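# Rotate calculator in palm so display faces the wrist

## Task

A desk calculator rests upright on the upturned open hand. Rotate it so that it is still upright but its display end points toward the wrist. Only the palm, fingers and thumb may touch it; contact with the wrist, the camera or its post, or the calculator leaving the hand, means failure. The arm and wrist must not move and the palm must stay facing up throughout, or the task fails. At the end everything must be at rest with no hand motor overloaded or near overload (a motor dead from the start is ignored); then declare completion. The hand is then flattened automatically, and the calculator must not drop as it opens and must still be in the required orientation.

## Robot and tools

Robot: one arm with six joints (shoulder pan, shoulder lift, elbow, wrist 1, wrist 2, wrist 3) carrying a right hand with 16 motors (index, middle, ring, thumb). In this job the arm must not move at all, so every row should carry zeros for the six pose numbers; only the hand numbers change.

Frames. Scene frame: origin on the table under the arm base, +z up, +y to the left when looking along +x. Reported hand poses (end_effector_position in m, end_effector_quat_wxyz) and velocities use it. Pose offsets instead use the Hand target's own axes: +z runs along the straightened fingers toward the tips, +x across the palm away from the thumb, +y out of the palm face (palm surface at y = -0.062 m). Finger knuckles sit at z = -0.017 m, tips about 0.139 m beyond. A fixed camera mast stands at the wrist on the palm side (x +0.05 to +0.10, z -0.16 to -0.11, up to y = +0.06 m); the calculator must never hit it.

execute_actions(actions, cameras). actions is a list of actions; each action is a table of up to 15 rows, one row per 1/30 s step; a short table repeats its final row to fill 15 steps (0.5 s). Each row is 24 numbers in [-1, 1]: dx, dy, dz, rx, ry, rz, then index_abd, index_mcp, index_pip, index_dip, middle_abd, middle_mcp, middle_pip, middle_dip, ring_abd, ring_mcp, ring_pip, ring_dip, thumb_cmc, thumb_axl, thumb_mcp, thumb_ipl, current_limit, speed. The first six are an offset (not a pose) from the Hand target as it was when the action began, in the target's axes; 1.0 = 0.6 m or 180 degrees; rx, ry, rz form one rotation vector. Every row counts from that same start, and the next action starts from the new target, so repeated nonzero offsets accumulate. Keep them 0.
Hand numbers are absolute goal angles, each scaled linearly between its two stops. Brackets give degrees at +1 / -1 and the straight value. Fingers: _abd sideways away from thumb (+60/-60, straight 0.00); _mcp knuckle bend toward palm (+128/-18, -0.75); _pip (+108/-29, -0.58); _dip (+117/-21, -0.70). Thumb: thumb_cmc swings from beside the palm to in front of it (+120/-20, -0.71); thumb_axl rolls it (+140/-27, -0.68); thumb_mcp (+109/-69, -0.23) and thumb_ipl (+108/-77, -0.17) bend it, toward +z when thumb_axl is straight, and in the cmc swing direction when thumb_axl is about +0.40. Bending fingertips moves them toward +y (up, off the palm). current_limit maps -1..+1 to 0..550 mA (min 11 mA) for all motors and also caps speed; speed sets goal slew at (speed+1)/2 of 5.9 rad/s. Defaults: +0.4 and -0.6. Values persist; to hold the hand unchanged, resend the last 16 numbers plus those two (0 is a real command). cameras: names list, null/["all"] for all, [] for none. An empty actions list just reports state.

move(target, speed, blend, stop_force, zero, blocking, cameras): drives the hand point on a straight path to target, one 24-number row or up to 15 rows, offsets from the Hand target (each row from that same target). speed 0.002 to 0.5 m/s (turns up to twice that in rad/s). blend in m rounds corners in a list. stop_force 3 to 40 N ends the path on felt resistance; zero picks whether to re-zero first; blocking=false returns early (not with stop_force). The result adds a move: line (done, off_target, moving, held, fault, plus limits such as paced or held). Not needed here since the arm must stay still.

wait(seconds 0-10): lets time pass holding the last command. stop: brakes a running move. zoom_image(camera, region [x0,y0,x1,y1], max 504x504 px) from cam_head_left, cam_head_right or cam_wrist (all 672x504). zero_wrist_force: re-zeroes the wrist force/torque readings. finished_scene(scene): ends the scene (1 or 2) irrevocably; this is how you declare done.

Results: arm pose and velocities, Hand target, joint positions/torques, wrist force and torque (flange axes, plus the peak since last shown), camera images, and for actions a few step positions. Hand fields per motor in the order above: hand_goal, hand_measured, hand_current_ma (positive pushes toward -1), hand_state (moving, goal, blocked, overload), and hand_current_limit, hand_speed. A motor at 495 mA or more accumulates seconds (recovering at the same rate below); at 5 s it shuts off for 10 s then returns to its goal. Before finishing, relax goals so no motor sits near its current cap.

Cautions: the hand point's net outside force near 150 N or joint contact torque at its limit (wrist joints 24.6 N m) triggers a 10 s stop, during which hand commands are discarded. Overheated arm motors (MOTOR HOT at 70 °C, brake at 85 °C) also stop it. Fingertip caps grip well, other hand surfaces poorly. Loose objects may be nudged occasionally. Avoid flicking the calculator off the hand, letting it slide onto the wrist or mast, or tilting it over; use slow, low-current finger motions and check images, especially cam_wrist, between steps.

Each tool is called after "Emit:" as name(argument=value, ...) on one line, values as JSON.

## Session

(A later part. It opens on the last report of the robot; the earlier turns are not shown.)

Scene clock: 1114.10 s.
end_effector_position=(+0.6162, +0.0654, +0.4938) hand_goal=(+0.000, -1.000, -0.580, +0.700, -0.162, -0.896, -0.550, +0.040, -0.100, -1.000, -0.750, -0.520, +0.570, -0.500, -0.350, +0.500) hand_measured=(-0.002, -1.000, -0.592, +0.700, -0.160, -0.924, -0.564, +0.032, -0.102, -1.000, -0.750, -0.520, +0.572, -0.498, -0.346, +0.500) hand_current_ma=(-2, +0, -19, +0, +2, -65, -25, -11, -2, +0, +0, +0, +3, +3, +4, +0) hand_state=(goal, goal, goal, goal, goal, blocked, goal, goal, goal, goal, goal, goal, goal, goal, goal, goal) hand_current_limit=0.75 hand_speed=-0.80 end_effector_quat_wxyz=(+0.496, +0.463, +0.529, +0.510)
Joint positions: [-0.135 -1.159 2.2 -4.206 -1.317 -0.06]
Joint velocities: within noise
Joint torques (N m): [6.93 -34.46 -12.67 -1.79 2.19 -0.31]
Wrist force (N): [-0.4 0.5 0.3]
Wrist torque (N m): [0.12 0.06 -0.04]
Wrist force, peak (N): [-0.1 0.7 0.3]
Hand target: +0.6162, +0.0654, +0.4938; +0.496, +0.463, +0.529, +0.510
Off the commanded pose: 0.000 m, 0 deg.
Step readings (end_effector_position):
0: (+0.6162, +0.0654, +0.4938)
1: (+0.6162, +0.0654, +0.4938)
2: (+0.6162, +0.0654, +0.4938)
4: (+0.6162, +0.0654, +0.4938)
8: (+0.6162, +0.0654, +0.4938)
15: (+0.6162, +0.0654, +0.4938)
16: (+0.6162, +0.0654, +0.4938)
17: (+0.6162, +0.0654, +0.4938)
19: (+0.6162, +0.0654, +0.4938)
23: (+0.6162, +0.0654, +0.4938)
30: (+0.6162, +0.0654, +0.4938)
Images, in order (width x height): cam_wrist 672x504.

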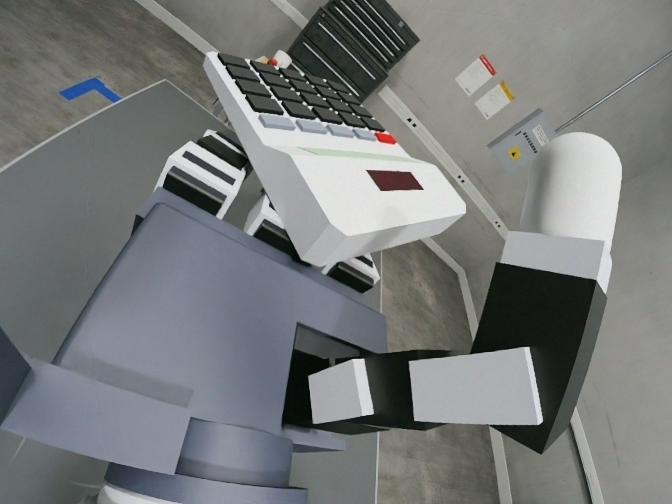

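Emit:
execute_actions(actions=[[[0,0,0,0,0,0, 0.0,-1.0,-0.58,0.70, -0.161,-0.895,-0.55,0.04, -0.15,-1.0,-0.95,-0.2, 0.571,-0.5,-0.35,0.5, 0.75,-0.6]],[[0,0,0,0,0,0, 0.0,-1.0,-0.58,0.70, -0.161,-0.895,-0.55,0.04, -0.15,-1.0,-0.95,0.75, 0.571,-0.5,-0.35,0.5, 0.75,-0.6]],[[0,0,0,0,0,0, 0.0,-1.0,-0.58,0.70, -0.161,-0.895,-0.55,0.04, -0.15,-1.0,-0.90,0.75, 0.571,-0.5,-0.35,0.5, 0.75,-0.6]],[[0,0,0,0,0,0, 0.0,-1.0,-0.58,0.70, -0.161,-0.895,-0.55,0.04, -0.15,-1.0,-0.74,0.75, 0.571,-0.5,-0.35,0.5, 0.75,-0.8]]], cameras=["cam_wrist"])

Scene clock: 1124.40 s.
end_effector_position=(+0.6162, +0.0654, +0.4938) hand_goal=(+0.000, -1.000, -0.580, +0.700, -0.162, -0.896, -0.550, +0.040, -0.150, -1.000, -0.740, +0.750, +0.570, -0.500, -0.350, +0.500) hand_measured=(-0.002, -1.000, -0.592, +0.700, -0.160, -0.920, -0.560, +0.036, -0.146, -1.000, -0.758, +0.748, +0.572, -0.498, -0.346, +0.500) hand_current_ma=(-2, +0, -19, +0, +2, -51, -14, -4, +4, +0, -31, -3, +3, +3, +4, +0) hand_state=(goal, goal, goal, goal, goal, blocked, goal, goal, goal, goal, goal, goal, goal, goal, goal, goal) hand_current_limit=0.75 hand_speed=-0.80 end_effector_quat_wxyz=(+0.496, +0.463, +0.529, +0.510)
Joint positions: [-0.135 -1.159 2.2 -4.206 -1.317 -0.06]
Joint velocities: within noise
Joint torques (N m): [7.44 -34.66 -12.67 -1.87 2.13 -0.47]
Wrist force (N): [-0.3 0.4 0.3]
Wrist torque (N m): [0.10 0.04 -0.03]
Wrist force, peak (N): [-0.4 0.7 0.2]
Hand target: +0.6162, +0.0654, +0.4938; +0.496, +0.463, +0.529, +0.510
Off the commanded pose: 0.000 m, 0 deg.
Step readings (end_effector_position):
0: (+0.6162, +0.0654, +0.4938)
1: (+0.6162, +0.0654, +0.4938)
2: (+0.6162, +0.0654, +0.4938)
4: (+0.6162, +0.0654, +0.4938)
8: (+0.6162, +0.0654, +0.4938)
15: (+0.6162, +0.0654, +0.4938)
16: (+0.6162, +0.0654, +0.4938)
17: (+0.6162, +0.0654, +0.4938)
19: (+0.6162, +0.0654, +0.4938)
23: (+0.6162, +0.0654, +0.4938)
30: (+0.6162, +0.0654, +0.4938)
31: (+0.6162, +0.0654, +0.4938)
32: (+0.6162, +0.0654, +0.4938)
34: (+0.6162, +0.0654, +0.4938)
38: (+0.6162, +0.0654, +0.4938)
45: (+0.6162, +0.0654, +0.4938)
46: (+0.6162, +0.0654, +0.4938)
47: (+0.6162, +0.0654, +0.4938)
49: (+0.6162, +0.0654, +0.4938)
53: (+0.6162, +0.0654, +0.4938)
60: (+0.6162, +0.0654, +0.4938)
Images, in order (width x height): cam_wrist 672x504.

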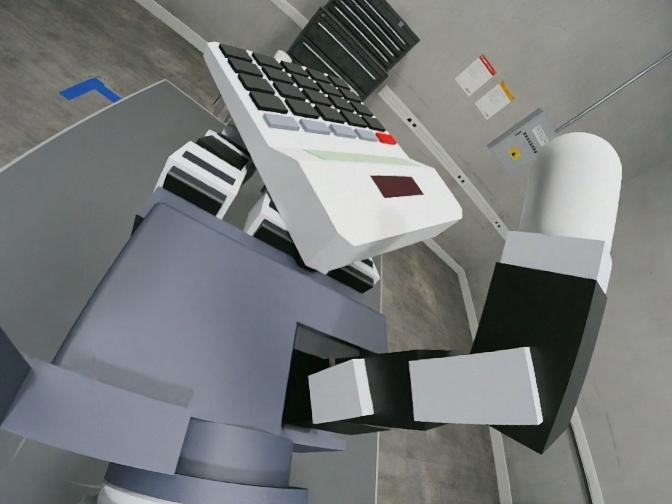

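Emit:
execute_actions(actions=[], cameras=["cam_wrist"])

Emit:
zoom_image(camera="cam_wrist", region=[100, 0, 480, 300])

Scene clock: 1155.37 s.
end_effector_position=(+0.6162, +0.0654, +0.4938) hand_goal=(+0.000, -1.000, -0.580, +0.700, -0.162, -0.896, -0.550, +0.040, -0.150, -1.000, -0.740, +0.750, +0.570, -0.500, -0.350, +0.500) hand_measured=(-0.002, -1.000, -0.592, +0.700, -0.160, -0.920, -0.560, +0.036, -0.146, -1.000, -0.758, +0.748, +0.572, -0.498, -0.346, +0.500) hand_current_ma=(-2, +0, -19, +0, +2, -50, -14, -4, +4, +0, -31, -3, +3, +3, +4, +0) hand_state=(goal, goal, goal, goal, goal, blocked, goal, goal, goal, goal, goal, goal, goal, goal, goal, goal) hand_current_limit=0.75 hand_speed=-0.80 end_effector_quat_wxyz=(+0.496, +0.463, +0.529, +0.510)
Joint positions: [-0.135 -1.159 2.2 -4.206 -1.317 -0.06]
Joint velocities: within noise
Joint torques (N m): [7.05 -34.48 -12.91 -1.86 2.1 -0.52]
Wrist force (N): [-0.2 0.5 0.2]
Wrist torque (N m): [0.13 0.04 -0.03]
Wrist force, peak (N): [-0.2 0.8 0.4]
Hand target: +0.6162, +0.0654, +0.4938; +0.496, +0.463, +0.529, +0.510
Off the commanded pose: 0.000 m, 0 deg.
Images, in order (width x height): cam_wrist 672x504.

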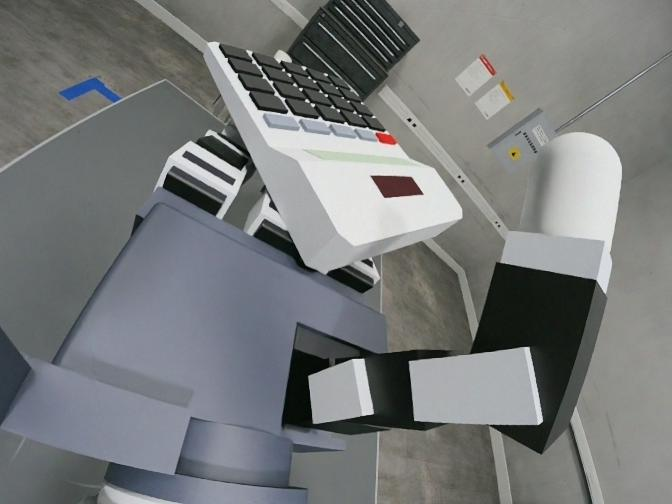

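Scaled by 1.326 from the camera's 672x504 image, which has a finer 960x720 frame.

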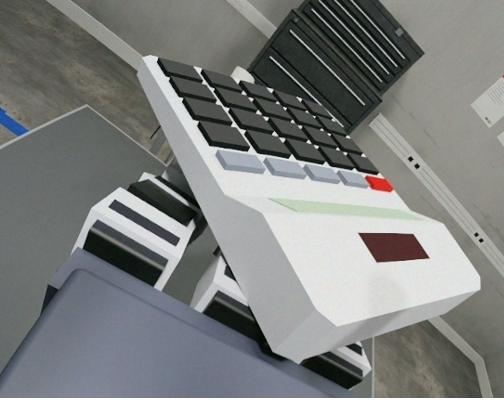

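Emit:
execute_actions(actions=[[[0,0,0,0,0,0,0.0,-1.0,-0.58,0.70,-0.161,-0.93,-0.55,0.04,-0.15,-1.0,-0.74,0.75,0.571,-0.5,-0.35,0.5,0.75,-0.8]]], cameras=["cam_wrist"])

Emit:
zoom_image(camera="cam_wrist", region=[100, 0, 480, 300])

Scene clock: 1168.80 s.
end_effector_position=(+0.6162, +0.0654, +0.4938) hand_goal=(+0.000, -1.000, -0.580, +0.700, -0.162, -0.930, -0.550, +0.040, -0.150, -1.000, -0.740, +0.750, +0.570, -0.500, -0.350, +0.500) hand_measured=(-0.002, -1.000, -0.592, +0.700, -0.160, -0.938, -0.560, +0.036, -0.146, -1.000, -0.758, +0.748, +0.572, -0.498, -0.346, +0.500) hand_current_ma=(-2, +0, -19, +0, +2, -12, -13, -4, +4, +0, -31, -3, +3, +3, +4, +0) hand_state=(goal, goal, goal, goal, goal, goal, goal, goal, goal, goal, goal, goal, goal, goal, goal, goal) hand_current_limit=0.75 hand_speed=-0.80 end_effector_quat_wxyz=(+0.496, +0.463, +0.529, +0.510)
Joint positions: [-0.135 -1.159 2.2 -4.206 -1.317 -0.06]
Joint velocities: within noise
Joint torques (N m): [7.07 -34.73 -13.63 -1.85 2.02 -0.55]
Wrist force (N): [-0.3 0.4 0.2]
Wrist torque (N m): [0.11 0.05 -0.04]
Wrist force, peak (N): [-0.4 0.6 0.4]
Hand target: +0.6162, +0.0654, +0.4938; +0.496, +0.463, +0.529, +0.510
Off the commanded pose: 0.000 m, 0 deg.
Step readings (end_effector_position):
0: (+0.6162, +0.0654, +0.4938)
1: (+0.6162, +0.0654, +0.4938)
2: (+0.6162, +0.0654, +0.4938)
4: (+0.6162, +0.0654, +0.4938)
8: (+0.6162, +0.0654, +0.4938)
15: (+0.6162, +0.0654, +0.4938)
Images, in order (width x height): cam_wrist 672x504.

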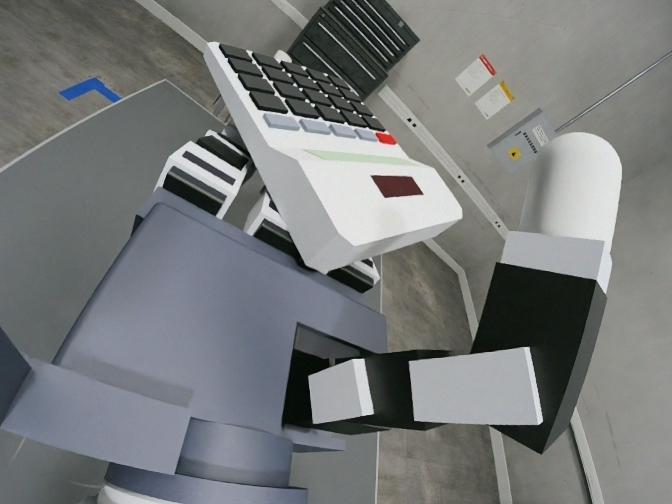

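Scaled by 1.326 from the camera's 672x504 image, which has a finer 960x720 frame.

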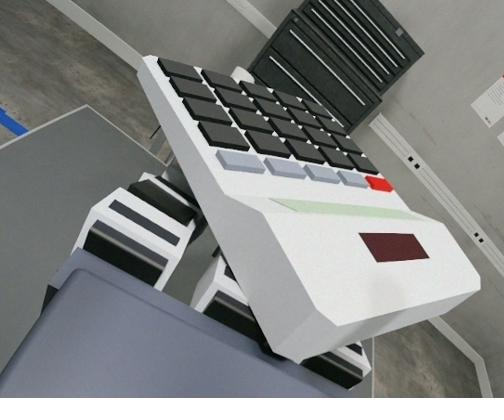

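Emit:
execute_actions(actions=[[[0,0,0,0,0,0,0.0,-1.0,-0.58,0.70,-0.161,-0.98,-0.56,0.04,-0.15,-1.0,-0.735,0.75,0.571,-0.5,-0.35,0.5,0.75,-0.8]],[[0,0,0,0,0,0,0.0,-1.0,-0.58,0.70,-0.161,-1.0,-0.62,0.04,-0.15,-1.0,-0.735,0.75,0.571,-0.5,-0.35,0.5,0.75,-0.8]]], cameras=["cam_wrist"])

Emit:
zoom_image(camera="cam_wrist", region=[100, 0, 480, 300])

Scene clock: 1176.30 s.
end_effector_position=(+0.6162, +0.0654, +0.4938) hand_goal=(+0.000, -1.000, -0.580, +0.700, -0.162, -1.000, -0.620, +0.040, -0.150, -1.000, -0.736, +0.750, +0.570, -0.500, -0.350, +0.500) hand_measured=(-0.002, -1.000, -0.592, +0.700, -0.160, -1.000, -0.620, +0.036, -0.146, -1.000, -0.752, +0.748, +0.572, -0.498, -0.346, +0.500) hand_current_ma=(-2, +0, -19, +0, +2, +0, +0, -3, +4, +0, -30, -3, +3, +3, +4, +0) hand_state=(goal, goal, goal, goal, goal, goal, goal, goal, goal, goal, goal, goal, goal, goal, goal, goal) hand_current_limit=0.75 hand_speed=-0.80 end_effector_quat_wxyz=(+0.496, +0.463, +0.529, +0.510)
Joint positions: [-0.135 -1.159 2.2 -4.206 -1.317 -0.06]
Joint velocities: within noise
Joint torques (N m): [7.1 -34.83 -13.4 -1.88 2.02 -0.6]
Wrist force (N): [-0.2 0.6 0.3]
Wrist torque (N m): [0.12 0.04 -0.03]
Wrist force, peak (N): [-0.5 0.5 0.4]
Hand target: +0.6162, +0.0654, +0.4938; +0.496, +0.463, +0.529, +0.510
Off the commanded pose: 0.000 m, 0 deg.
Step readings (end_effector_position):
0: (+0.6162, +0.0654, +0.4938)
1: (+0.6162, +0.0654, +0.4938)
2: (+0.6162, +0.0654, +0.4938)
4: (+0.6162, +0.0654, +0.4938)
8: (+0.6162, +0.0654, +0.4938)
15: (+0.6162, +0.0654, +0.4938)
16: (+0.6162, +0.0654, +0.4938)
17: (+0.6162, +0.0654, +0.4938)
19: (+0.6162, +0.0654, +0.4938)
23: (+0.6162, +0.0654, +0.4938)
30: (+0.6162, +0.0654, +0.4938)
Images, in order (width x height): cam_wrist 672x504.

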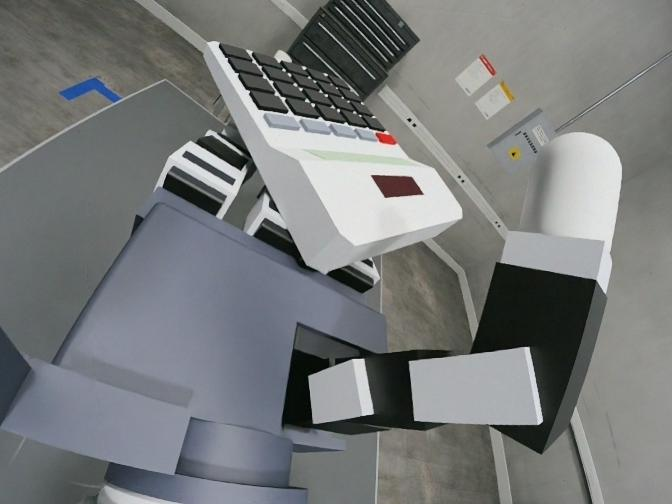

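Scaled by 1.326 from the camera's 672x504 image, which has a finer 960x720 frame.

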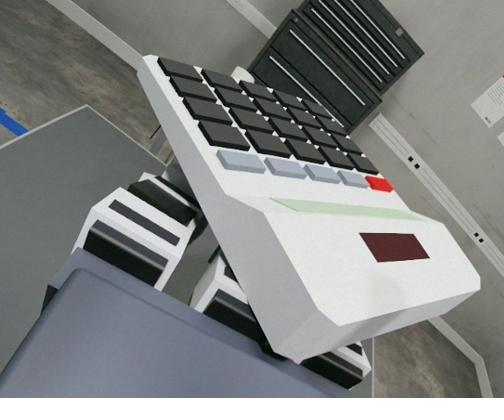

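Emit:
execute_actions(actions=[[[0,0,0,0,0,0,0.0,-1.0,-0.575,0.70,-0.161,-1.0,-0.70,0.04,-0.15,-1.0,-0.73,0.75,0.571,-0.5,-0.35,0.5,0.75,-0.8]],[[0,0,0,0,0,0,0.0,-1.0,-0.575,0.70,-0.161,-1.0,-0.80,0.04,-0.15,-1.0,-0.73,0.75,0.571,-0.5,-0.35,0.5,0.75,-0.8]]], cameras=["cam_wrist"])

Emit:
zoom_image(camera="cam_wrist", region=[100, 0, 480, 300])

Scene clock: 1186.90 s.
end_effector_position=(+0.6162, +0.0654, +0.4938) hand_goal=(+0.000, -1.000, -0.576, +0.700, -0.162, -1.000, -0.800, +0.040, -0.150, -1.000, -0.730, +0.750, +0.570, -0.500, -0.350, +0.500) hand_measured=(-0.002, -1.000, -0.592, +0.700, -0.160, -1.000, -0.800, +0.036, -0.146, -1.000, -0.748, +0.748, +0.572, -0.498, -0.346, +0.500) hand_current_ma=(-1, +0, -28, +0, +2, +0, +0, -3, +4, +0, -32, -3, +3, +3, +4, +0) hand_state=(goal, goal, goal, goal, goal, goal, goal, goal, goal, goal, goal, goal, goal, goal, goal, goal) hand_current_limit=0.75 hand_speed=-0.80 end_effector_quat_wxyz=(+0.496, +0.463, +0.529, +0.510)
Joint positions: [-0.135 -1.159 2.2 -4.206 -1.317 -0.06]
Joint velocities: within noise
Joint torques (N m): [7.15 -34.52 -13.4 -1.83 2.06 -0.63]
Wrist force (N): [-0.2 0.5 0.3]
Wrist torque (N m): [0.12 0.03 -0.02]
Wrist force, peak (N): [-0.2 0.8 0.3]
Hand target: +0.6162, +0.0654, +0.4938; +0.496, +0.463, +0.529, +0.510
Off the commanded pose: 0.000 m, 0 deg.
Step readings (end_effector_position):
0: (+0.6162, +0.0654, +0.4938)
1: (+0.6162, +0.0654, +0.4938)
2: (+0.6162, +0.0654, +0.4938)
4: (+0.6162, +0.0654, +0.4938)
8: (+0.6162, +0.0654, +0.4938)
15: (+0.6162, +0.0654, +0.4938)
16: (+0.6162, +0.0654, +0.4938)
17: (+0.6162, +0.0654, +0.4938)
19: (+0.6162, +0.0654, +0.4938)
23: (+0.6162, +0.0654, +0.4938)
30: (+0.6162, +0.0654, +0.4938)
Images, in order (width x height): cam_wrist 672x504.

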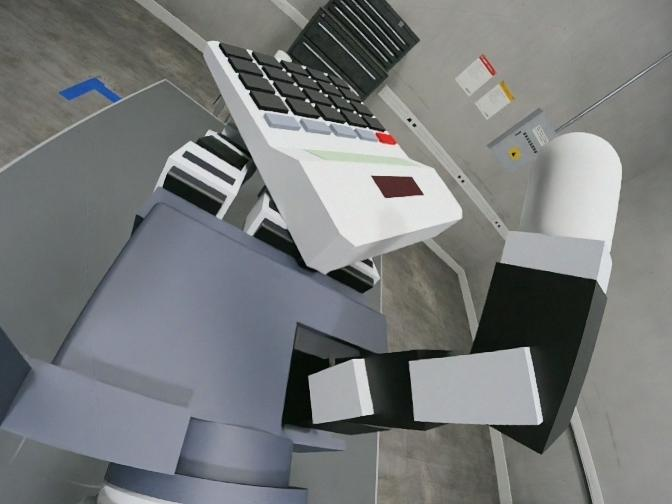

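Scaled by 1.326 from the camera's 672x504 image, which has a finer 960x720 frame.

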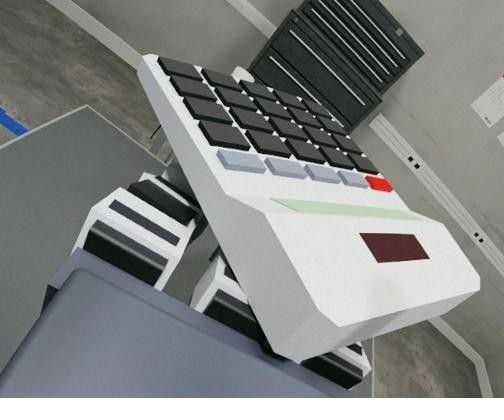

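Emit:
execute_actions(actions=[[[0,0,0,0,0,0,0.0,-1.0,-0.575,0.70,-0.161,-1.0,-0.80,0.04,-0.15,-1.0,-0.69,0.64,0.571,-0.5,-0.35,0.5,0.75,-0.8]],[[0,0,0,0,0,0,0.0,-1.0,-0.575,0.70,-0.161,-1.0,-0.80,0.04,-0.15,-1.0,-0.66,0.52,0.571,-0.5,-0.35,0.5,0.75,-0.8]]], cameras=["cam_wrist"])

Emit:
zoom_image(camera="cam_wrist", region=[100, 0, 480, 300])

Scene clock: 1197.67 s.
end_effector_position=(+0.6162, +0.0654, +0.4938) hand_goal=(+0.000, -1.000, -0.576, +0.700, -0.162, -1.000, -0.800, +0.040, -0.150, -1.000, -0.660, +0.520, +0.570, -0.500, -0.350, +0.500) hand_measured=(-0.002, -1.000, -0.592, +0.700, -0.160, -1.000, -0.800, +0.036, -0.146, -1.000, -0.676, +0.522, +0.572, -0.498, -0.346, +0.500) hand_current_ma=(-1, +0, -28, +0, +2, +0, +0, -3, +4, +0, -29, +1, +3, +3, +4, +0) hand_state=(goal, goal, goal, goal, goal, goal, goal, goal, goal, goal, goal, goal, goal, goal, goal, goal) hand_current_limit=0.75 hand_speed=-0.80 end_effector_quat_wxyz=(+0.496, +0.463, +0.529, +0.510)
Joint positions: [-0.135 -1.159 2.2 -4.206 -1.317 -0.06]
Joint velocities: within noise
Joint torques (N m): [7.68 -34.56 -13.92 -1.96 2.02 -0.73]
Wrist force (N): [-0.2 0.7 0.3]
Wrist torque (N m): [0.15 0.03 -0.02]
Wrist force, peak (N): [-0.4 0.8 0.2]
Hand target: +0.6162, +0.0654, +0.4938; +0.496, +0.463, +0.529, +0.510
Off the commanded pose: 0.000 m, 0 deg.
Step readings (end_effector_position):
0: (+0.6162, +0.0654, +0.4938)
1: (+0.6162, +0.0654, +0.4938)
2: (+0.6162, +0.0654, +0.4938)
4: (+0.6162, +0.0654, +0.4938)
8: (+0.6162, +0.0654, +0.4938)
15: (+0.6162, +0.0654, +0.4938)
16: (+0.6162, +0.0654, +0.4938)
17: (+0.6162, +0.0654, +0.4938)
19: (+0.6162, +0.0654, +0.4938)
23: (+0.6162, +0.0654, +0.4938)
30: (+0.6162, +0.0654, +0.4938)
Images, in order (width x height): cam_wrist 672x504.

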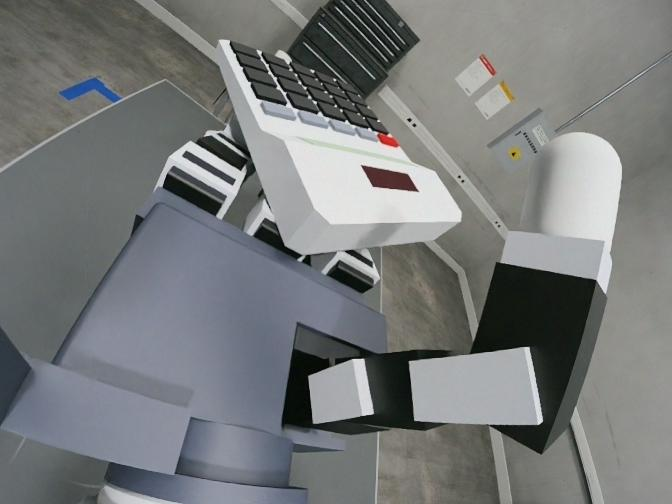

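Scaled by 1.326 from the camera's 672x504 image, which has a finer 960x720 frame.

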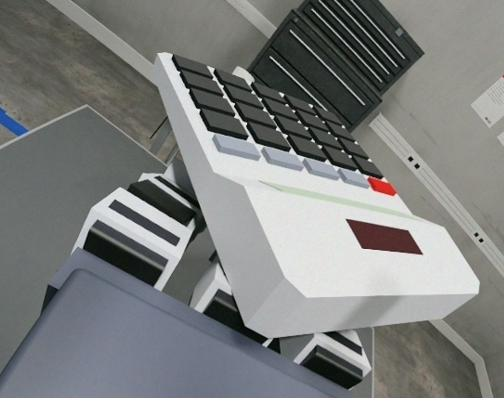

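Emit:
execute_actions(actions=[[[0,0,0,0,0,0,0.0,-1.0,-0.58,0.75,-0.161,-1.0,-0.80,0.04,-0.15,-1.0,-0.635,0.42,0.571,-0.5,-0.35,0.5,0.75,-0.8]],[[0,0,0,0,0,0,0.0,-1.0,-0.59,0.80,-0.161,-1.0,-0.80,0.04,-0.15,-1.0,-0.61,0.33,0.571,-0.5,-0.35,0.5,0.75,-0.8]]], cameras=["cam_wrist"])

Emit:
zoom_image(camera="cam_wrist", region=[100, 0, 480, 300])

Scene clock: 1204.80 s.
end_effector_position=(+0.6162, +0.0654, +0.4938) hand_goal=(+0.000, -1.000, -0.590, +0.800, -0.162, -1.000, -0.800, +0.040, -0.150, -1.000, -0.610, +0.330, +0.570, -0.500, -0.350, +0.500) hand_measured=(+0.000, -1.000, -0.598, +0.794, -0.160, -1.000, -0.800, +0.036, -0.152, -1.000, -0.628, +0.330, +0.572, -0.498, -0.346, +0.500) hand_current_ma=(+0, +0, -11, -8, +2, +0, +0, -3, -1, +0, -33, +1, +3, +3, +4, +0) hand_state=(goal, goal, goal, goal, goal, goal, goal, goal, goal, goal, goal, goal, goal, goal, goal, goal) hand_current_limit=0.75 hand_speed=-0.80 end_effector_quat_wxyz=(+0.496, +0.463, +0.529, +0.510)
Joint positions: [-0.135 -1.159 2.2 -4.206 -1.317 -0.06]
Joint velocities: within noise
Joint torques (N m): [6.85 -34.62 -13.67 -1.9 1.92 -0.77]
Wrist force (N): [-0.2 0.4 0.4]
Wrist torque (N m): [0.10 0.03 -0.03]
Wrist force, peak (N): [-0.2 0.8 0.3]
Hand target: +0.6162, +0.0654, +0.4938; +0.496, +0.463, +0.529, +0.510
Off the commanded pose: 0.000 m, 0 deg.
Step readings (end_effector_position):
0: (+0.6162, +0.0654, +0.4938)
1: (+0.6162, +0.0654, +0.4938)
2: (+0.6162, +0.0654, +0.4938)
4: (+0.6162, +0.0654, +0.4938)
8: (+0.6162, +0.0654, +0.4938)
15: (+0.6162, +0.0654, +0.4938)
16: (+0.6162, +0.0654, +0.4938)
17: (+0.6162, +0.0654, +0.4938)
19: (+0.6162, +0.0654, +0.4938)
23: (+0.6162, +0.0654, +0.4938)
30: (+0.6162, +0.0654, +0.4938)
Images, in order (width x height): cam_wrist 672x504.

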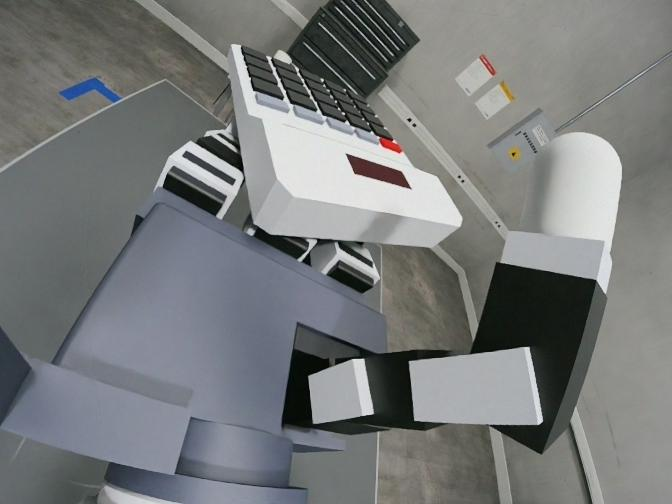

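Scaled by 1.326 from the camera's 672x504 image, which has a finer 960x720 frame.

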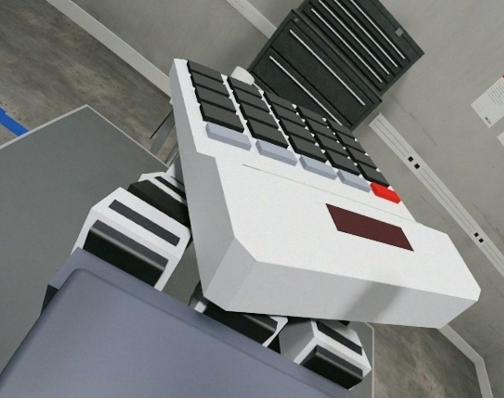

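Emit:
execute_actions(actions=[[[0,0,0,0,0,0,0.0,-1.0,-0.57,0.84,-0.161,-1.0,-0.80,0.04,-0.16,-1.0,-0.585,0.239,0.571,-0.5,-0.35,0.5,0.75,-0.8]],[[0,0,0,0,0,0,0.0,-1.0,-0.56,0.88,-0.161,-1.0,-0.80,0.04,-0.17,-0.955,-0.555,0.13,0.571,-0.5,-0.35,0.5,0.75,-0.8]]], cameras=["cam_wrist"])

Emit:
zoom_image(camera="cam_wrist", region=[100, 0, 480, 300])

Scene clock: 1229.03 s.
end_effector_position=(+0.6162, +0.0654, +0.4938) hand_goal=(+0.000, -1.000, -0.560, +0.880, -0.162, -1.000, -0.800, +0.040, -0.170, -0.956, -0.556, +0.130, +0.570, -0.500, -0.350, +0.500) hand_measured=(+0.000, -1.000, -0.586, +0.870, -0.160, -1.000, -0.800, +0.036, -0.170, -0.992, -0.574, +0.132, +0.572, -0.498, -0.346, +0.500) hand_current_ma=(+0, +0, -55, -16, +2, +0, +0, -3, +0, -93, -31, +2, +3, +3, +4, +0) hand_state=(goal, goal, blocked, goal, goal, goal, goal, goal, goal, blocked, goal, goal, goal, goal, goal, goal) hand_current_limit=0.75 hand_speed=-0.80 end_effector_quat_wxyz=(+0.496, +0.463, +0.529, +0.510)
Joint positions: [-0.135 -1.159 2.2 -4.206 -1.317 -0.06]
Joint velocities: within noise
Joint torques (N m): [6.81 -34.67 -14.47 -1.91 1.85 -0.95]
Wrist force (N): [-0.1 0.5 0.3]
Wrist torque (N m): [0.12 0.03 -0.02]
Wrist force, peak (N): [-0.3 0.7 0.4]
Hand target: +0.6162, +0.0654, +0.4938; +0.496, +0.463, +0.529, +0.510
Off the commanded pose: 0.000 m, 0 deg.
Step readings (end_effector_position):
0: (+0.6162, +0.0654, +0.4938)
1: (+0.6162, +0.0654, +0.4938)
2: (+0.6162, +0.0654, +0.4938)
4: (+0.6162, +0.0654, +0.4938)
8: (+0.6162, +0.0654, +0.4938)
15: (+0.6162, +0.0654, +0.4938)
16: (+0.6162, +0.0654, +0.4938)
17: (+0.6162, +0.0654, +0.4938)
19: (+0.6162, +0.0654, +0.4938)
23: (+0.6162, +0.0654, +0.4938)
30: (+0.6162, +0.0654, +0.4938)
Images, in order (width x height): cam_wrist 672x504.

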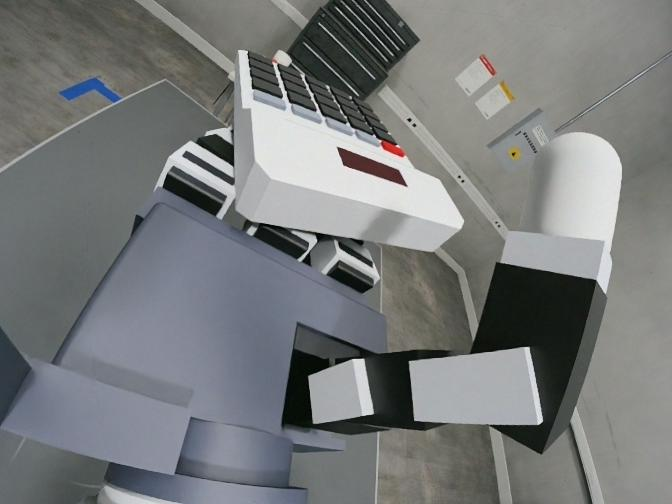

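Scaled by 1.326 from the camera's 672x504 image, which has a finer 960x720 frame.

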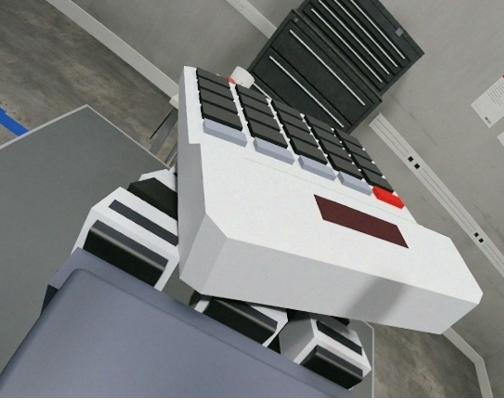

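Emit:
execute_actions(actions=[[[0,0,0,0,0,0,0.0,-1.0,-0.545,0.91,-0.161,-1.0,-0.80,0.04,-0.19,-0.90,-0.55,-0.022,0.571,-0.5,-0.35,0.5,0.75,-0.8]],[[0,0,0,0,0,0,0.0,-1.0,-0.53,0.94,-0.161,-1.0,-0.80,0.04,-0.21,-0.855,-0.55,-0.174,0.571,-0.5,-0.35,0.5,0.75,-0.8]]], cameras=["cam_wrist"])

Emit:
zoom_image(camera="cam_wrist", region=[100, 0, 480, 300])

Scene clock: 1262.57 s.
end_effector_position=(+0.6162, +0.0654, +0.4938) hand_goal=(+0.000, -1.000, -0.530, +0.940, -0.162, -1.000, -0.800, +0.040, -0.210, -0.856, -0.550, -0.174, +0.570, -0.500, -0.350, +0.500) hand_measured=(+0.000, -1.000, -0.550, +0.938, -0.160, -1.000, -0.800, +0.036, -0.212, -0.896, -0.568, -0.174, +0.572, -0.498, -0.346, +0.500) hand_current_ma=(+0, +0, -37, -3, +2, +0, +0, -3, -2, -106, -31, +0, +3, +3, +4, +0) hand_state=(goal, goal, goal, goal, goal, goal, goal, goal, goal, blocked, goal, goal, goal, goal, goal, goal) hand_current_limit=0.75 hand_speed=-0.80 end_effector_quat_wxyz=(+0.496, +0.463, +0.529, +0.510)
Joint positions: [-0.135 -1.159 2.2 -4.206 -1.317 -0.06]
Joint velocities: within noise
Joint torques (N m): [6.44 -34.52 -14.55 -2.03 1.83 -1.15]
Wrist force (N): [-0.3 0.2 0.3]
Wrist torque (N m): [0.09 0.05 -0.04]
Wrist force, peak (N): [-0.4 0.8 0.3]
Hand target: +0.6162, +0.0654, +0.4938; +0.496, +0.463, +0.529, +0.510
Off the commanded pose: 0.000 m, 0 deg.
Step readings (end_effector_position):
0: (+0.6162, +0.0654, +0.4938)
1: (+0.6162, +0.0654, +0.4938)
2: (+0.6162, +0.0654, +0.4938)
4: (+0.6162, +0.0654, +0.4938)
8: (+0.6162, +0.0654, +0.4938)
15: (+0.6162, +0.0654, +0.4938)
16: (+0.6162, +0.0654, +0.4938)
17: (+0.6162, +0.0654, +0.4938)
19: (+0.6162, +0.0654, +0.4938)
23: (+0.6162, +0.0654, +0.4938)
30: (+0.6162, +0.0654, +0.4938)
Images, in order (width x height): cam_wrist 672x504.

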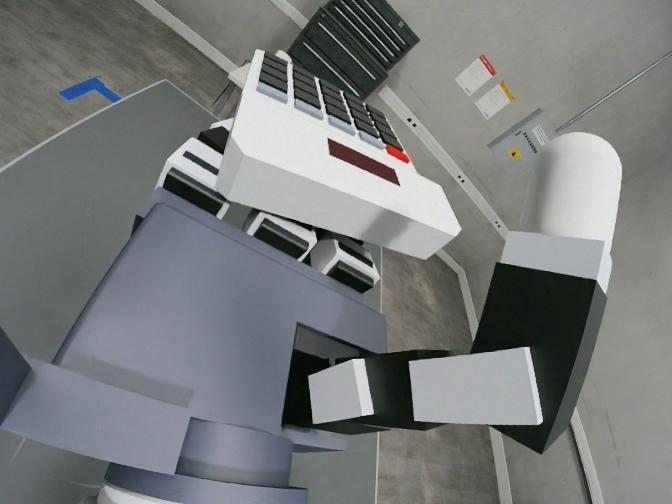

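Scaled by 1.326 from the camera's 672x504 image, which has a finer 960x720 frame.

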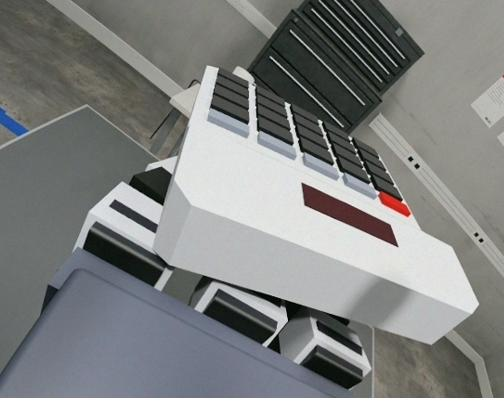

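Emit:
execute_actions(actions=[[[0,0,0,0,0,0,0.0,-1.0,-0.515,0.97,-0.161,-1.0,-0.80,0.04,-0.225,-0.815,-0.55,-0.326,0.571,-0.5,-0.35,0.5,0.75,-0.8]]], cameras=["cam_wrist"])

Emit:
zoom_image(camera="cam_wrist", region=[100, 0, 480, 300])

Scene clock: 1281.77 s.
end_effector_position=(+0.6162, +0.0654, +0.4938) hand_goal=(+0.000, -1.000, -0.516, +0.970, -0.162, -1.000, -0.800, +0.040, -0.226, -0.816, -0.550, -0.326, +0.570, -0.500, -0.350, +0.500) hand_measured=(+0.000, -1.000, -0.536, +0.966, -0.160, -1.000, -0.800, +0.036, -0.230, -0.856, -0.568, -0.326, +0.572, -0.498, -0.346, +0.500) hand_current_ma=(+0, +0, -38, -3, +2, +0, +0, -3, -3, -107, -31, +0, +3, +3, +4, +0) hand_state=(goal, goal, blocked, goal, goal, goal, goal, goal, goal, blocked, goal, goal, goal, goal, goal, goal) hand_current_limit=0.75 hand_speed=-0.80 end_effector_quat_wxyz=(+0.496, +0.463, +0.529, +0.510)
Joint positions: [-0.135 -1.159 2.2 -4.206 -1.317 -0.06]
Joint velocities: within noise
Joint torques (N m): [6.59 -35.01 -14.85 -2.06 1.84 -1.26]
Wrist force (N): [-0.2 0.5 0.3]
Wrist torque (N m): [0.13 0.03 -0.03]
Wrist force, peak (N): [-0.1 0.6 0.6]
Hand target: +0.6162, +0.0654, +0.4938; +0.496, +0.463, +0.529, +0.510
Off the commanded pose: 0.000 m, 0 deg.
Step readings (end_effector_position):
0: (+0.6162, +0.0654, +0.4938)
1: (+0.6162, +0.0654, +0.4938)
2: (+0.6162, +0.0654, +0.4938)
4: (+0.6162, +0.0654, +0.4938)
8: (+0.6162, +0.0654, +0.4938)
15: (+0.6162, +0.0654, +0.4938)
Images, in order (width x height): cam_wrist 672x504.

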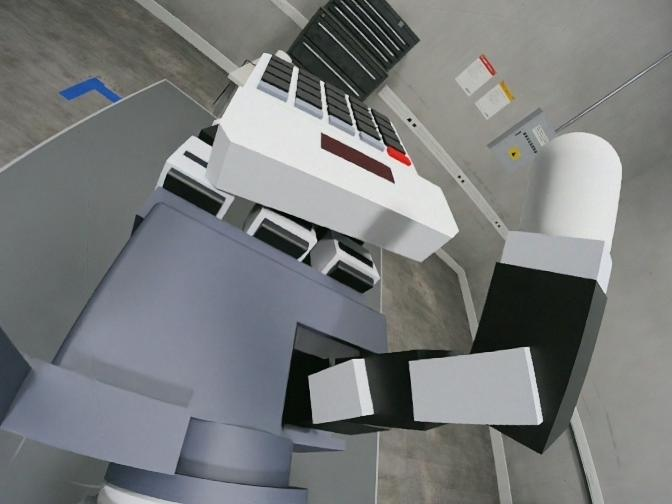

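Scaled by 1.326 from the camera's 672x504 image, which has a finer 960x720 frame.

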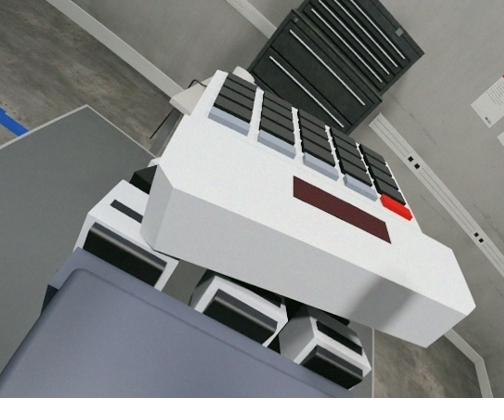

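Emit:
execute_actions(actions=[[[0,0,0,0,0,0,0.0,-1.0,-0.515,0.97,-0.161,-1.0,-0.60,0.04,-0.225,-0.815,-0.55,-0.326,0.571,-0.5,-0.35,0.5,0.75,-0.8]],[[0,0,0,0,0,0,0.0,-1.0,-0.515,0.97,-0.161,-0.96,-0.55,0.04,-0.225,-0.815,-0.55,-0.326,0.571,-0.5,-0.35,0.5,0.75,-0.8]],[[0,0,0,0,0,0,0.0,-1.0,-0.515,0.97,-0.161,-0.92,-0.55,0.04,-0.225,-0.815,-0.55,-0.326,0.571,-0.5,-0.35,0.5,0.75,-0.8]]], cameras=["cam_wrist"])

Emit:
zoom_image(camera="cam_wrist", region=[100, 0, 480, 300])

Scene clock: 1320.23 s.
end_effector_position=(+0.6162, +0.0654, +0.4938) hand_goal=(+0.000, -1.000, -0.516, +0.970, -0.162, -0.920, -0.550, +0.040, -0.226, -0.816, -0.550, -0.326, +0.570, -0.500, -0.350, +0.500) hand_measured=(+0.000, -1.000, -0.536, +0.966, -0.160, -0.944, -0.560, +0.036, -0.230, -0.856, -0.568, -0.326, +0.572, -0.498, -0.346, +0.500) hand_current_ma=(+0, +0, -38, -3, +2, -51, -13, -3, -3, -107, -31, +0, +3, +3, +4, +0) hand_state=(goal, goal, blocked, goal, goal, blocked, goal, goal, goal, blocked, goal, goal, goal, goal, goal, goal) hand_current_limit=0.75 hand_speed=-0.80 end_effector_quat_wxyz=(+0.496, +0.463, +0.529, +0.510)
Joint positions: [-0.135 -1.159 2.2 -4.206 -1.317 -0.06]
Joint velocities: within noise
Joint torques (N m): [6.55 -34.63 -15.83 -2.08 1.66 -1.2]
Wrist force (N): [-0.2 0.3 0.3]
Wrist torque (N m): [0.12 0.04 -0.03]
Wrist force, peak (N): [0.0 0.9 0.3]
Hand target: +0.6162, +0.0654, +0.4938; +0.496, +0.463, +0.529, +0.510
Off the commanded pose: 0.000 m, 0 deg.
Step readings (end_effector_position):
0: (+0.6162, +0.0654, +0.4938)
1: (+0.6162, +0.0654, +0.4938)
2: (+0.6162, +0.0654, +0.4938)
4: (+0.6162, +0.0654, +0.4938)
8: (+0.6162, +0.0654, +0.4938)
15: (+0.6162, +0.0654, +0.4938)
16: (+0.6162, +0.0654, +0.4938)
17: (+0.6162, +0.0654, +0.4938)
19: (+0.6162, +0.0654, +0.4938)
23: (+0.6162, +0.0654, +0.4938)
30: (+0.6162, +0.0654, +0.4938)
31: (+0.6162, +0.0654, +0.4938)
32: (+0.6162, +0.0654, +0.4938)
34: (+0.6162, +0.0654, +0.4938)
38: (+0.6162, +0.0654, +0.4938)
45: (+0.6162, +0.0654, +0.4938)
Images, in order (width x height): cam_wrist 672x504.

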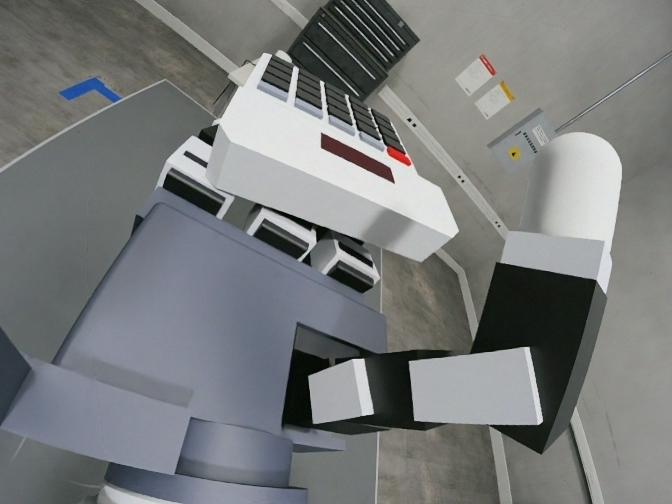

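Scaled by 1.326 from the camera's 672x504 image, which has a finer 960x720 frame.

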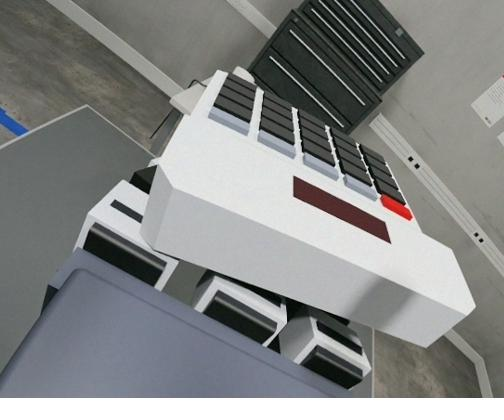

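Emit:
execute_actions(actions=[[[0,0,0,0,0,0,0.0,-1.0,-0.515,0.97,-0.161,-0.89,-0.55,0.04,-0.225,-0.815,-0.55,-0.326,0.571,-0.5,-0.35,0.5,0.75,-0.8]],[[0,0,0,0,0,0,0.0,-1.0,-0.515,0.97,-0.161,-0.87,-0.55,0.04,-0.225,-0.815,-0.55,-0.326,0.571,-0.5,-0.35,0.5,0.75,-0.8]]], cameras=["cam_wrist"])

Emit:
zoom_image(camera="cam_wrist", region=[100, 0, 480, 300])

Scene clock: 1327.73 s.
end_effector_position=(+0.6162, +0.0654, +0.4938) hand_goal=(+0.000, -1.000, -0.516, +0.970, -0.162, -0.870, -0.550, +0.040, -0.226, -0.816, -0.550, -0.326, +0.570, -0.500, -0.350, +0.500) hand_measured=(+0.000, -1.000, -0.532, +0.968, -0.160, -0.912, -0.560, +0.036, -0.230, -0.848, -0.564, -0.326, +0.572, -0.498, -0.346, +0.500) hand_current_ma=(+0, +0, -29, -2, +2, -109, -13, -3, -3, -78, -25, +0, +3, +3, +4, +0) hand_state=(goal, goal, goal, goal, goal, blocked, goal, goal, goal, blocked, goal, goal, goal, goal, goal, goal) hand_current_limit=0.75 hand_speed=-0.80 end_effector_quat_wxyz=(+0.496, +0.463, +0.529, +0.510)
Joint positions: [-0.135 -1.159 2.2 -4.206 -1.317 -0.06]
Joint velocities: within noise
Joint torques (N m): [6.08 -34.73 -15.92 -2.12 1.69 -1.2]
Wrist force (N): [-0.2 0.5 0.2]
Wrist torque (N m): [0.15 0.04 -0.03]
Wrist force, peak (N): [-0.5 0.7 0.4]
Hand target: +0.6162, +0.0654, +0.4938; +0.496, +0.463, +0.529, +0.510
Off the commanded pose: 0.000 m, 0 deg.
Step readings (end_effector_position):
0: (+0.6162, +0.0654, +0.4938)
1: (+0.6162, +0.0654, +0.4938)
2: (+0.6162, +0.0654, +0.4938)
4: (+0.6162, +0.0654, +0.4938)
8: (+0.6162, +0.0654, +0.4938)
15: (+0.6162, +0.0654, +0.4938)
16: (+0.6162, +0.0654, +0.4938)
17: (+0.6162, +0.0654, +0.4938)
19: (+0.6162, +0.0654, +0.4938)
23: (+0.6162, +0.0654, +0.4938)
30: (+0.6162, +0.0654, +0.4938)
Images, in order (width x height): cam_wrist 672x504.

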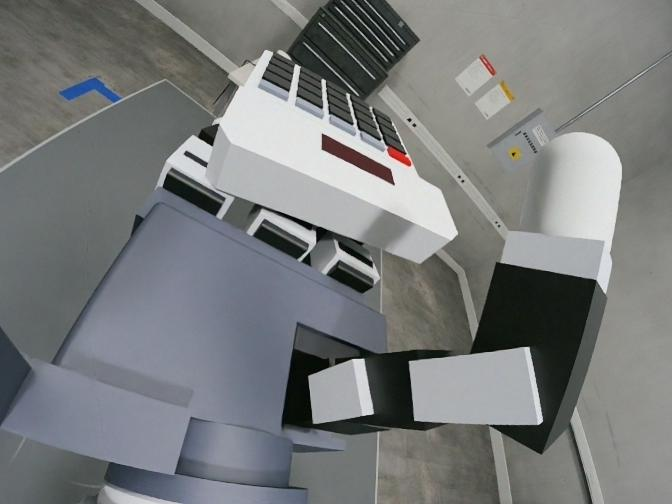

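Scaled by 1.326 from the camera's 672x504 image, which has a finer 960x720 frame.

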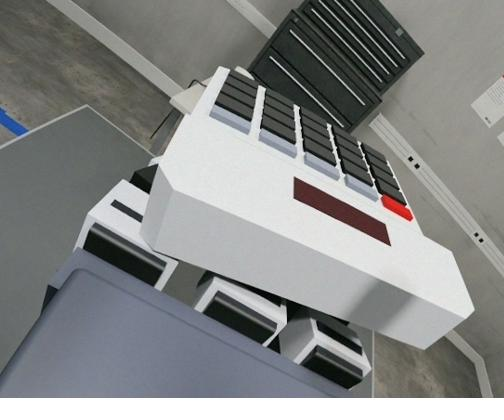

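Emit:
execute_actions(actions=[[[0,0,0,0,0,0,0.0,-1.0,-0.51,0.97,-0.161,-0.86,-0.55,0.04,-0.225,-0.85,-0.55,-0.326,0.571,-0.5,-0.35,0.5,0.75,-0.8]],[[0,0,0,0,0,0,0.0,-1.0,-0.51,0.97,-0.161,-0.86,-0.55,0.04,-0.225,-0.88,-0.55,-0.326,0.571,-0.5,-0.35,0.5,0.75,-0.8]]], cameras=["cam_wrist"])

Emit:
zoom_image(camera="cam_wrist", region=[100, 0, 480, 300])

Scene clock: 1334.53 s.
end_effector_position=(+0.6162, +0.0654, +0.4938) hand_goal=(+0.000, -1.000, -0.510, +0.970, -0.162, -0.860, -0.550, +0.040, -0.226, -0.880, -0.550, -0.326, +0.570, -0.500, -0.350, +0.500) hand_measured=(+0.000, -1.000, -0.528, +0.968, -0.160, -0.910, -0.560, +0.036, -0.228, -0.888, -0.560, -0.326, +0.572, -0.498, -0.346, +0.500) hand_current_ma=(+0, +0, -30, -2, +1, -137, -14, -3, -2, -13, -13, +0, +3, +3, +4, +0) hand_state=(goal, goal, goal, goal, goal, blocked, goal, goal, goal, goal, goal, goal, goal, goal, goal, goal) hand_current_limit=0.75 hand_speed=-0.80 end_effector_quat_wxyz=(+0.496, +0.463, +0.529, +0.510)
Joint positions: [-0.135 -1.159 2.2 -4.206 -1.317 -0.06]
Joint velocities: within noise
Joint torques (N m): [6.19 -34.91 -16.37 -2.08 1.67 -1.11]
Wrist force (N): [-0.2 0.6 0.2]
Wrist torque (N m): [0.15 0.03 -0.02]
Wrist force, peak (N): [-0.3 0.7 0.4]
Hand target: +0.6162, +0.0654, +0.4938; +0.496, +0.463, +0.529, +0.510
Off the commanded pose: 0.000 m, 0 deg.
Step readings (end_effector_position):
0: (+0.6162, +0.0654, +0.4938)
1: (+0.6162, +0.0654, +0.4938)
2: (+0.6162, +0.0654, +0.4938)
4: (+0.6162, +0.0654, +0.4938)
8: (+0.6162, +0.0654, +0.4938)
15: (+0.6162, +0.0654, +0.4938)
16: (+0.6162, +0.0654, +0.4938)
17: (+0.6162, +0.0654, +0.4938)
19: (+0.6162, +0.0654, +0.4938)
23: (+0.6162, +0.0654, +0.4938)
30: (+0.6162, +0.0654, +0.4938)
Images, in order (width x height): cam_wrist 672x504.

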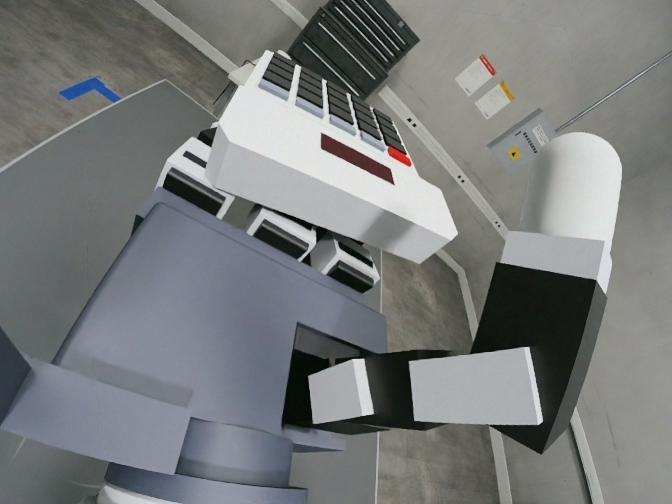

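Scaled by 1.326 from the camera's 672x504 image, which has a finer 960x720 frame.

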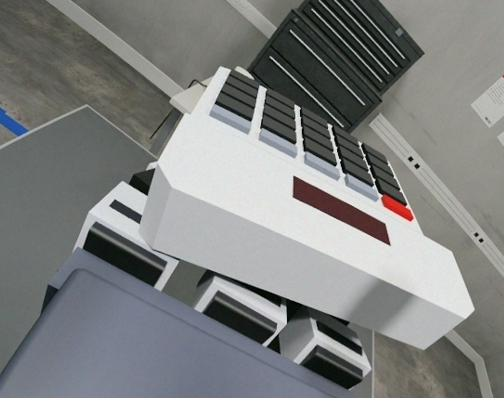

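Emit:
execute_actions(actions=[[[0,0,0,0,0,0,0.0,-1.0,-0.51,0.97,-0.161,-0.86,-0.55,0.04,-0.225,-0.96,-0.56,-0.326,0.571,-0.5,-0.35,0.5,0.75,-0.8]],[[0,0,0,0,0,0,0.0,-1.0,-0.51,0.97,-0.161,-0.86,-0.55,0.04,0.0,-0.98,-0.57,-0.174,0.571,-0.5,-0.35,0.5,0.75,-0.8]],[[0,0,0,0,0,0,0.0,-1.0,-0.51,0.97,-0.161,-0.86,-0.55,0.04,0.0,-0.94,-0.55,-0.174,0.571,-0.5,-0.35,0.5,0.75,-0.8]],[[0,0,0,0,0,0,0.0,-1.0,-0.51,0.97,-0.161,-0.86,-0.55,0.04,0.0,-0.90,-0.55,-0.174,0.571,-0.5,-0.35,0.5,0.75,-0.8]]], cameras=["cam_wrist"])

Emit:
zoom_image(camera="cam_wrist", region=[100, 0, 480, 300])

Scene clock: 1346.63 s.
end_effector_position=(+0.6162, +0.0654, +0.4938) hand_goal=(+0.000, -1.000, -0.510, +0.970, -0.162, -0.860, -0.550, +0.040, +0.000, -0.900, -0.550, -0.174, +0.570, -0.500, -0.350, +0.500) hand_measured=(+0.000, -1.000, -0.524, +0.968, -0.162, -0.910, -0.562, +0.036, -0.002, -0.924, -0.558, -0.178, +0.572, -0.498, -0.346, +0.500) hand_current_ma=(+0, +0, -24, -2, +0, -137, -17, -3, -2, -53, -13, -3, +3, +3, +4, +0) hand_state=(goal, goal, goal, goal, goal, blocked, goal, goal, goal, blocked, goal, goal, goal, goal, goal, goal) hand_current_limit=0.75 hand_speed=-0.80 end_effector_quat_wxyz=(+0.496, +0.463, +0.529, +0.510)
Joint positions: [-0.135 -1.159 2.2 -4.206 -1.317 -0.06]
Joint velocities: within noise
Joint torques (N m): [6.4 -34.98 -15.95 -2.12 1.64 -1.18]
Wrist force (N): [-0.4 0.5 0.2]
Wrist torque (N m): [0.14 0.06 -0.05]
Wrist force, peak (N): [-0.4 0.7 0.4]
Hand target: +0.6162, +0.0654, +0.4938; +0.496, +0.463, +0.529, +0.510
Off the commanded pose: 0.000 m, 0 deg.
Step readings (end_effector_position):
0: (+0.6162, +0.0654, +0.4938)
1: (+0.6162, +0.0654, +0.4938)
2: (+0.6162, +0.0654, +0.4938)
4: (+0.6162, +0.0654, +0.4938)
8: (+0.6162, +0.0654, +0.4938)
15: (+0.6162, +0.0654, +0.4938)
16: (+0.6162, +0.0654, +0.4938)
17: (+0.6162, +0.0654, +0.4938)
19: (+0.6162, +0.0654, +0.4938)
23: (+0.6162, +0.0654, +0.4938)
30: (+0.6162, +0.0654, +0.4938)
31: (+0.6162, +0.0654, +0.4938)
32: (+0.6162, +0.0654, +0.4938)
34: (+0.6162, +0.0654, +0.4938)
38: (+0.6162, +0.0654, +0.4938)
45: (+0.6162, +0.0654, +0.4938)
46: (+0.6162, +0.0654, +0.4938)
47: (+0.6162, +0.0654, +0.4938)
49: (+0.6162, +0.0654, +0.4938)
53: (+0.6162, +0.0654, +0.4938)
60: (+0.6162, +0.0654, +0.4938)
Images, in order (width x height): cam_wrist 672x504.

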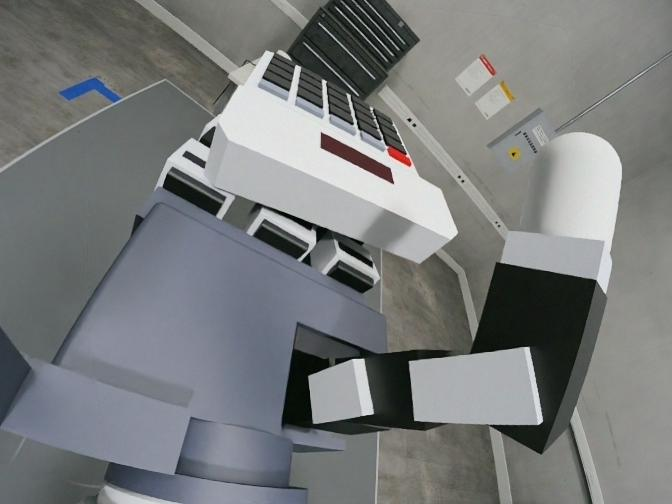

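Scaled by 1.326 from the camera's 672x504 image, which has a finer 960x720 frame.

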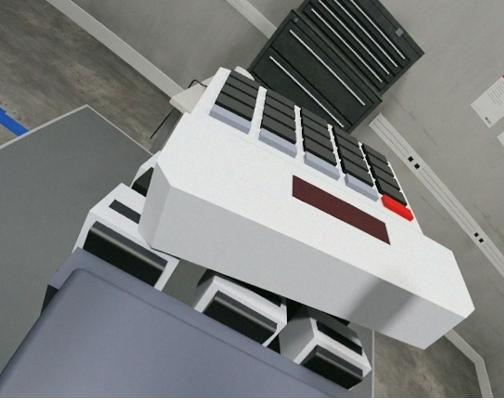

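Emit:
execute_actions(actions=[[[0,0,0,0,0,0,0.0,-1.0,-0.51,0.97,-0.161,-0.86,-0.55,0.04,0.0,-0.865,-0.55,-0.174,0.571,-0.5,-0.35,0.5,0.75,-0.8]],[[0,0,0,0,0,0,0.0,-1.0,-0.51,0.97,-0.161,-0.86,-0.55,0.04,0.0,-0.835,-0.55,-0.174,0.571,-0.5,-0.35,0.5,0.75,-0.8]]], cameras=["cam_wrist"])

Emit:
zoom_image(camera="cam_wrist", region=[100, 0, 480, 300])

Scene clock: 1352.67 s.
end_effector_position=(+0.6162, +0.0654, +0.4938) hand_goal=(+0.000, -1.000, -0.510, +0.970, -0.162, -0.860, -0.550, +0.040, +0.000, -0.836, -0.550, -0.174, +0.570, -0.500, -0.350, +0.500) hand_measured=(+0.000, -1.000, -0.524, +0.970, -0.162, -0.892, -0.562, +0.036, +0.000, -0.874, -0.558, -0.178, +0.572, -0.498, -0.346, +0.500) hand_current_ma=(+0, +0, -21, +0, +0, -74, -17, -3, +0, -100, -13, -3, +3, +3, +4, +0) hand_state=(goal, goal, goal, goal, goal, blocked, goal, goal, goal, blocked, goal, goal, goal, goal, goal, goal) hand_current_limit=0.75 hand_speed=-0.80 end_effector_quat_wxyz=(+0.496, +0.463, +0.529, +0.510)
Joint positions: [-0.135 -1.159 2.2 -4.206 -1.317 -0.06]
Joint velocities: within noise
Joint torques (N m): [6.3 -34.63 -16.33 -2.17 1.6 -1.21]
Wrist force (N): [-0.1 0.5 0.2]
Wrist torque (N m): [0.13 0.03 -0.03]
Wrist force, peak (N): [-0.2 0.8 0.2]
Hand target: +0.6162, +0.0654, +0.4938; +0.496, +0.463, +0.529, +0.510
Off the commanded pose: 0.000 m, 0 deg.
Step readings (end_effector_position):
0: (+0.6162, +0.0654, +0.4938)
1: (+0.6162, +0.0654, +0.4938)
2: (+0.6162, +0.0654, +0.4938)
4: (+0.6162, +0.0654, +0.4938)
8: (+0.6162, +0.0654, +0.4938)
15: (+0.6162, +0.0654, +0.4938)
16: (+0.6162, +0.0654, +0.4938)
17: (+0.6162, +0.0654, +0.4938)
19: (+0.6162, +0.0654, +0.4938)
23: (+0.6162, +0.0654, +0.4938)
30: (+0.6162, +0.0654, +0.4938)
Images, in order (width x height): cam_wrist 672x504.

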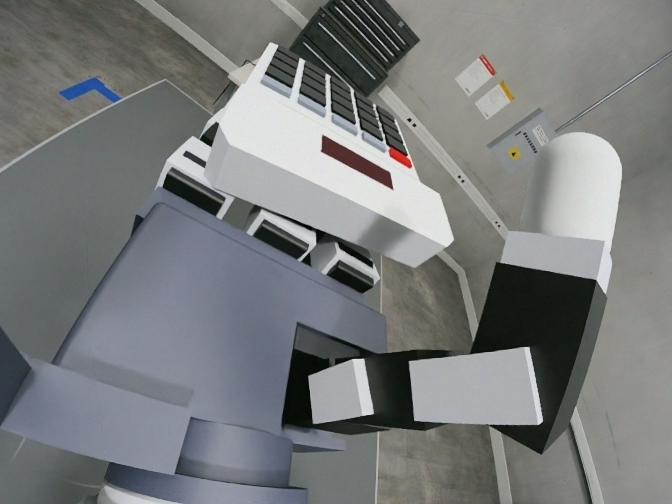

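Scaled by 1.326 from the camera's 672x504 image, which has a finer 960x720 frame.

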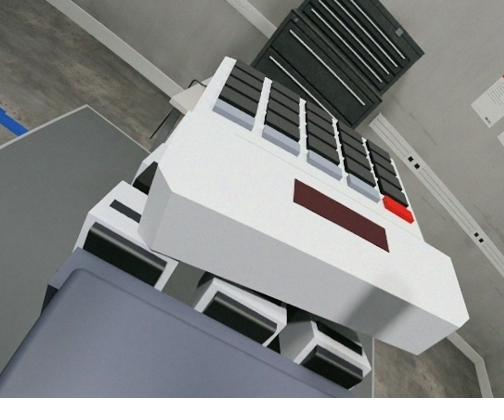

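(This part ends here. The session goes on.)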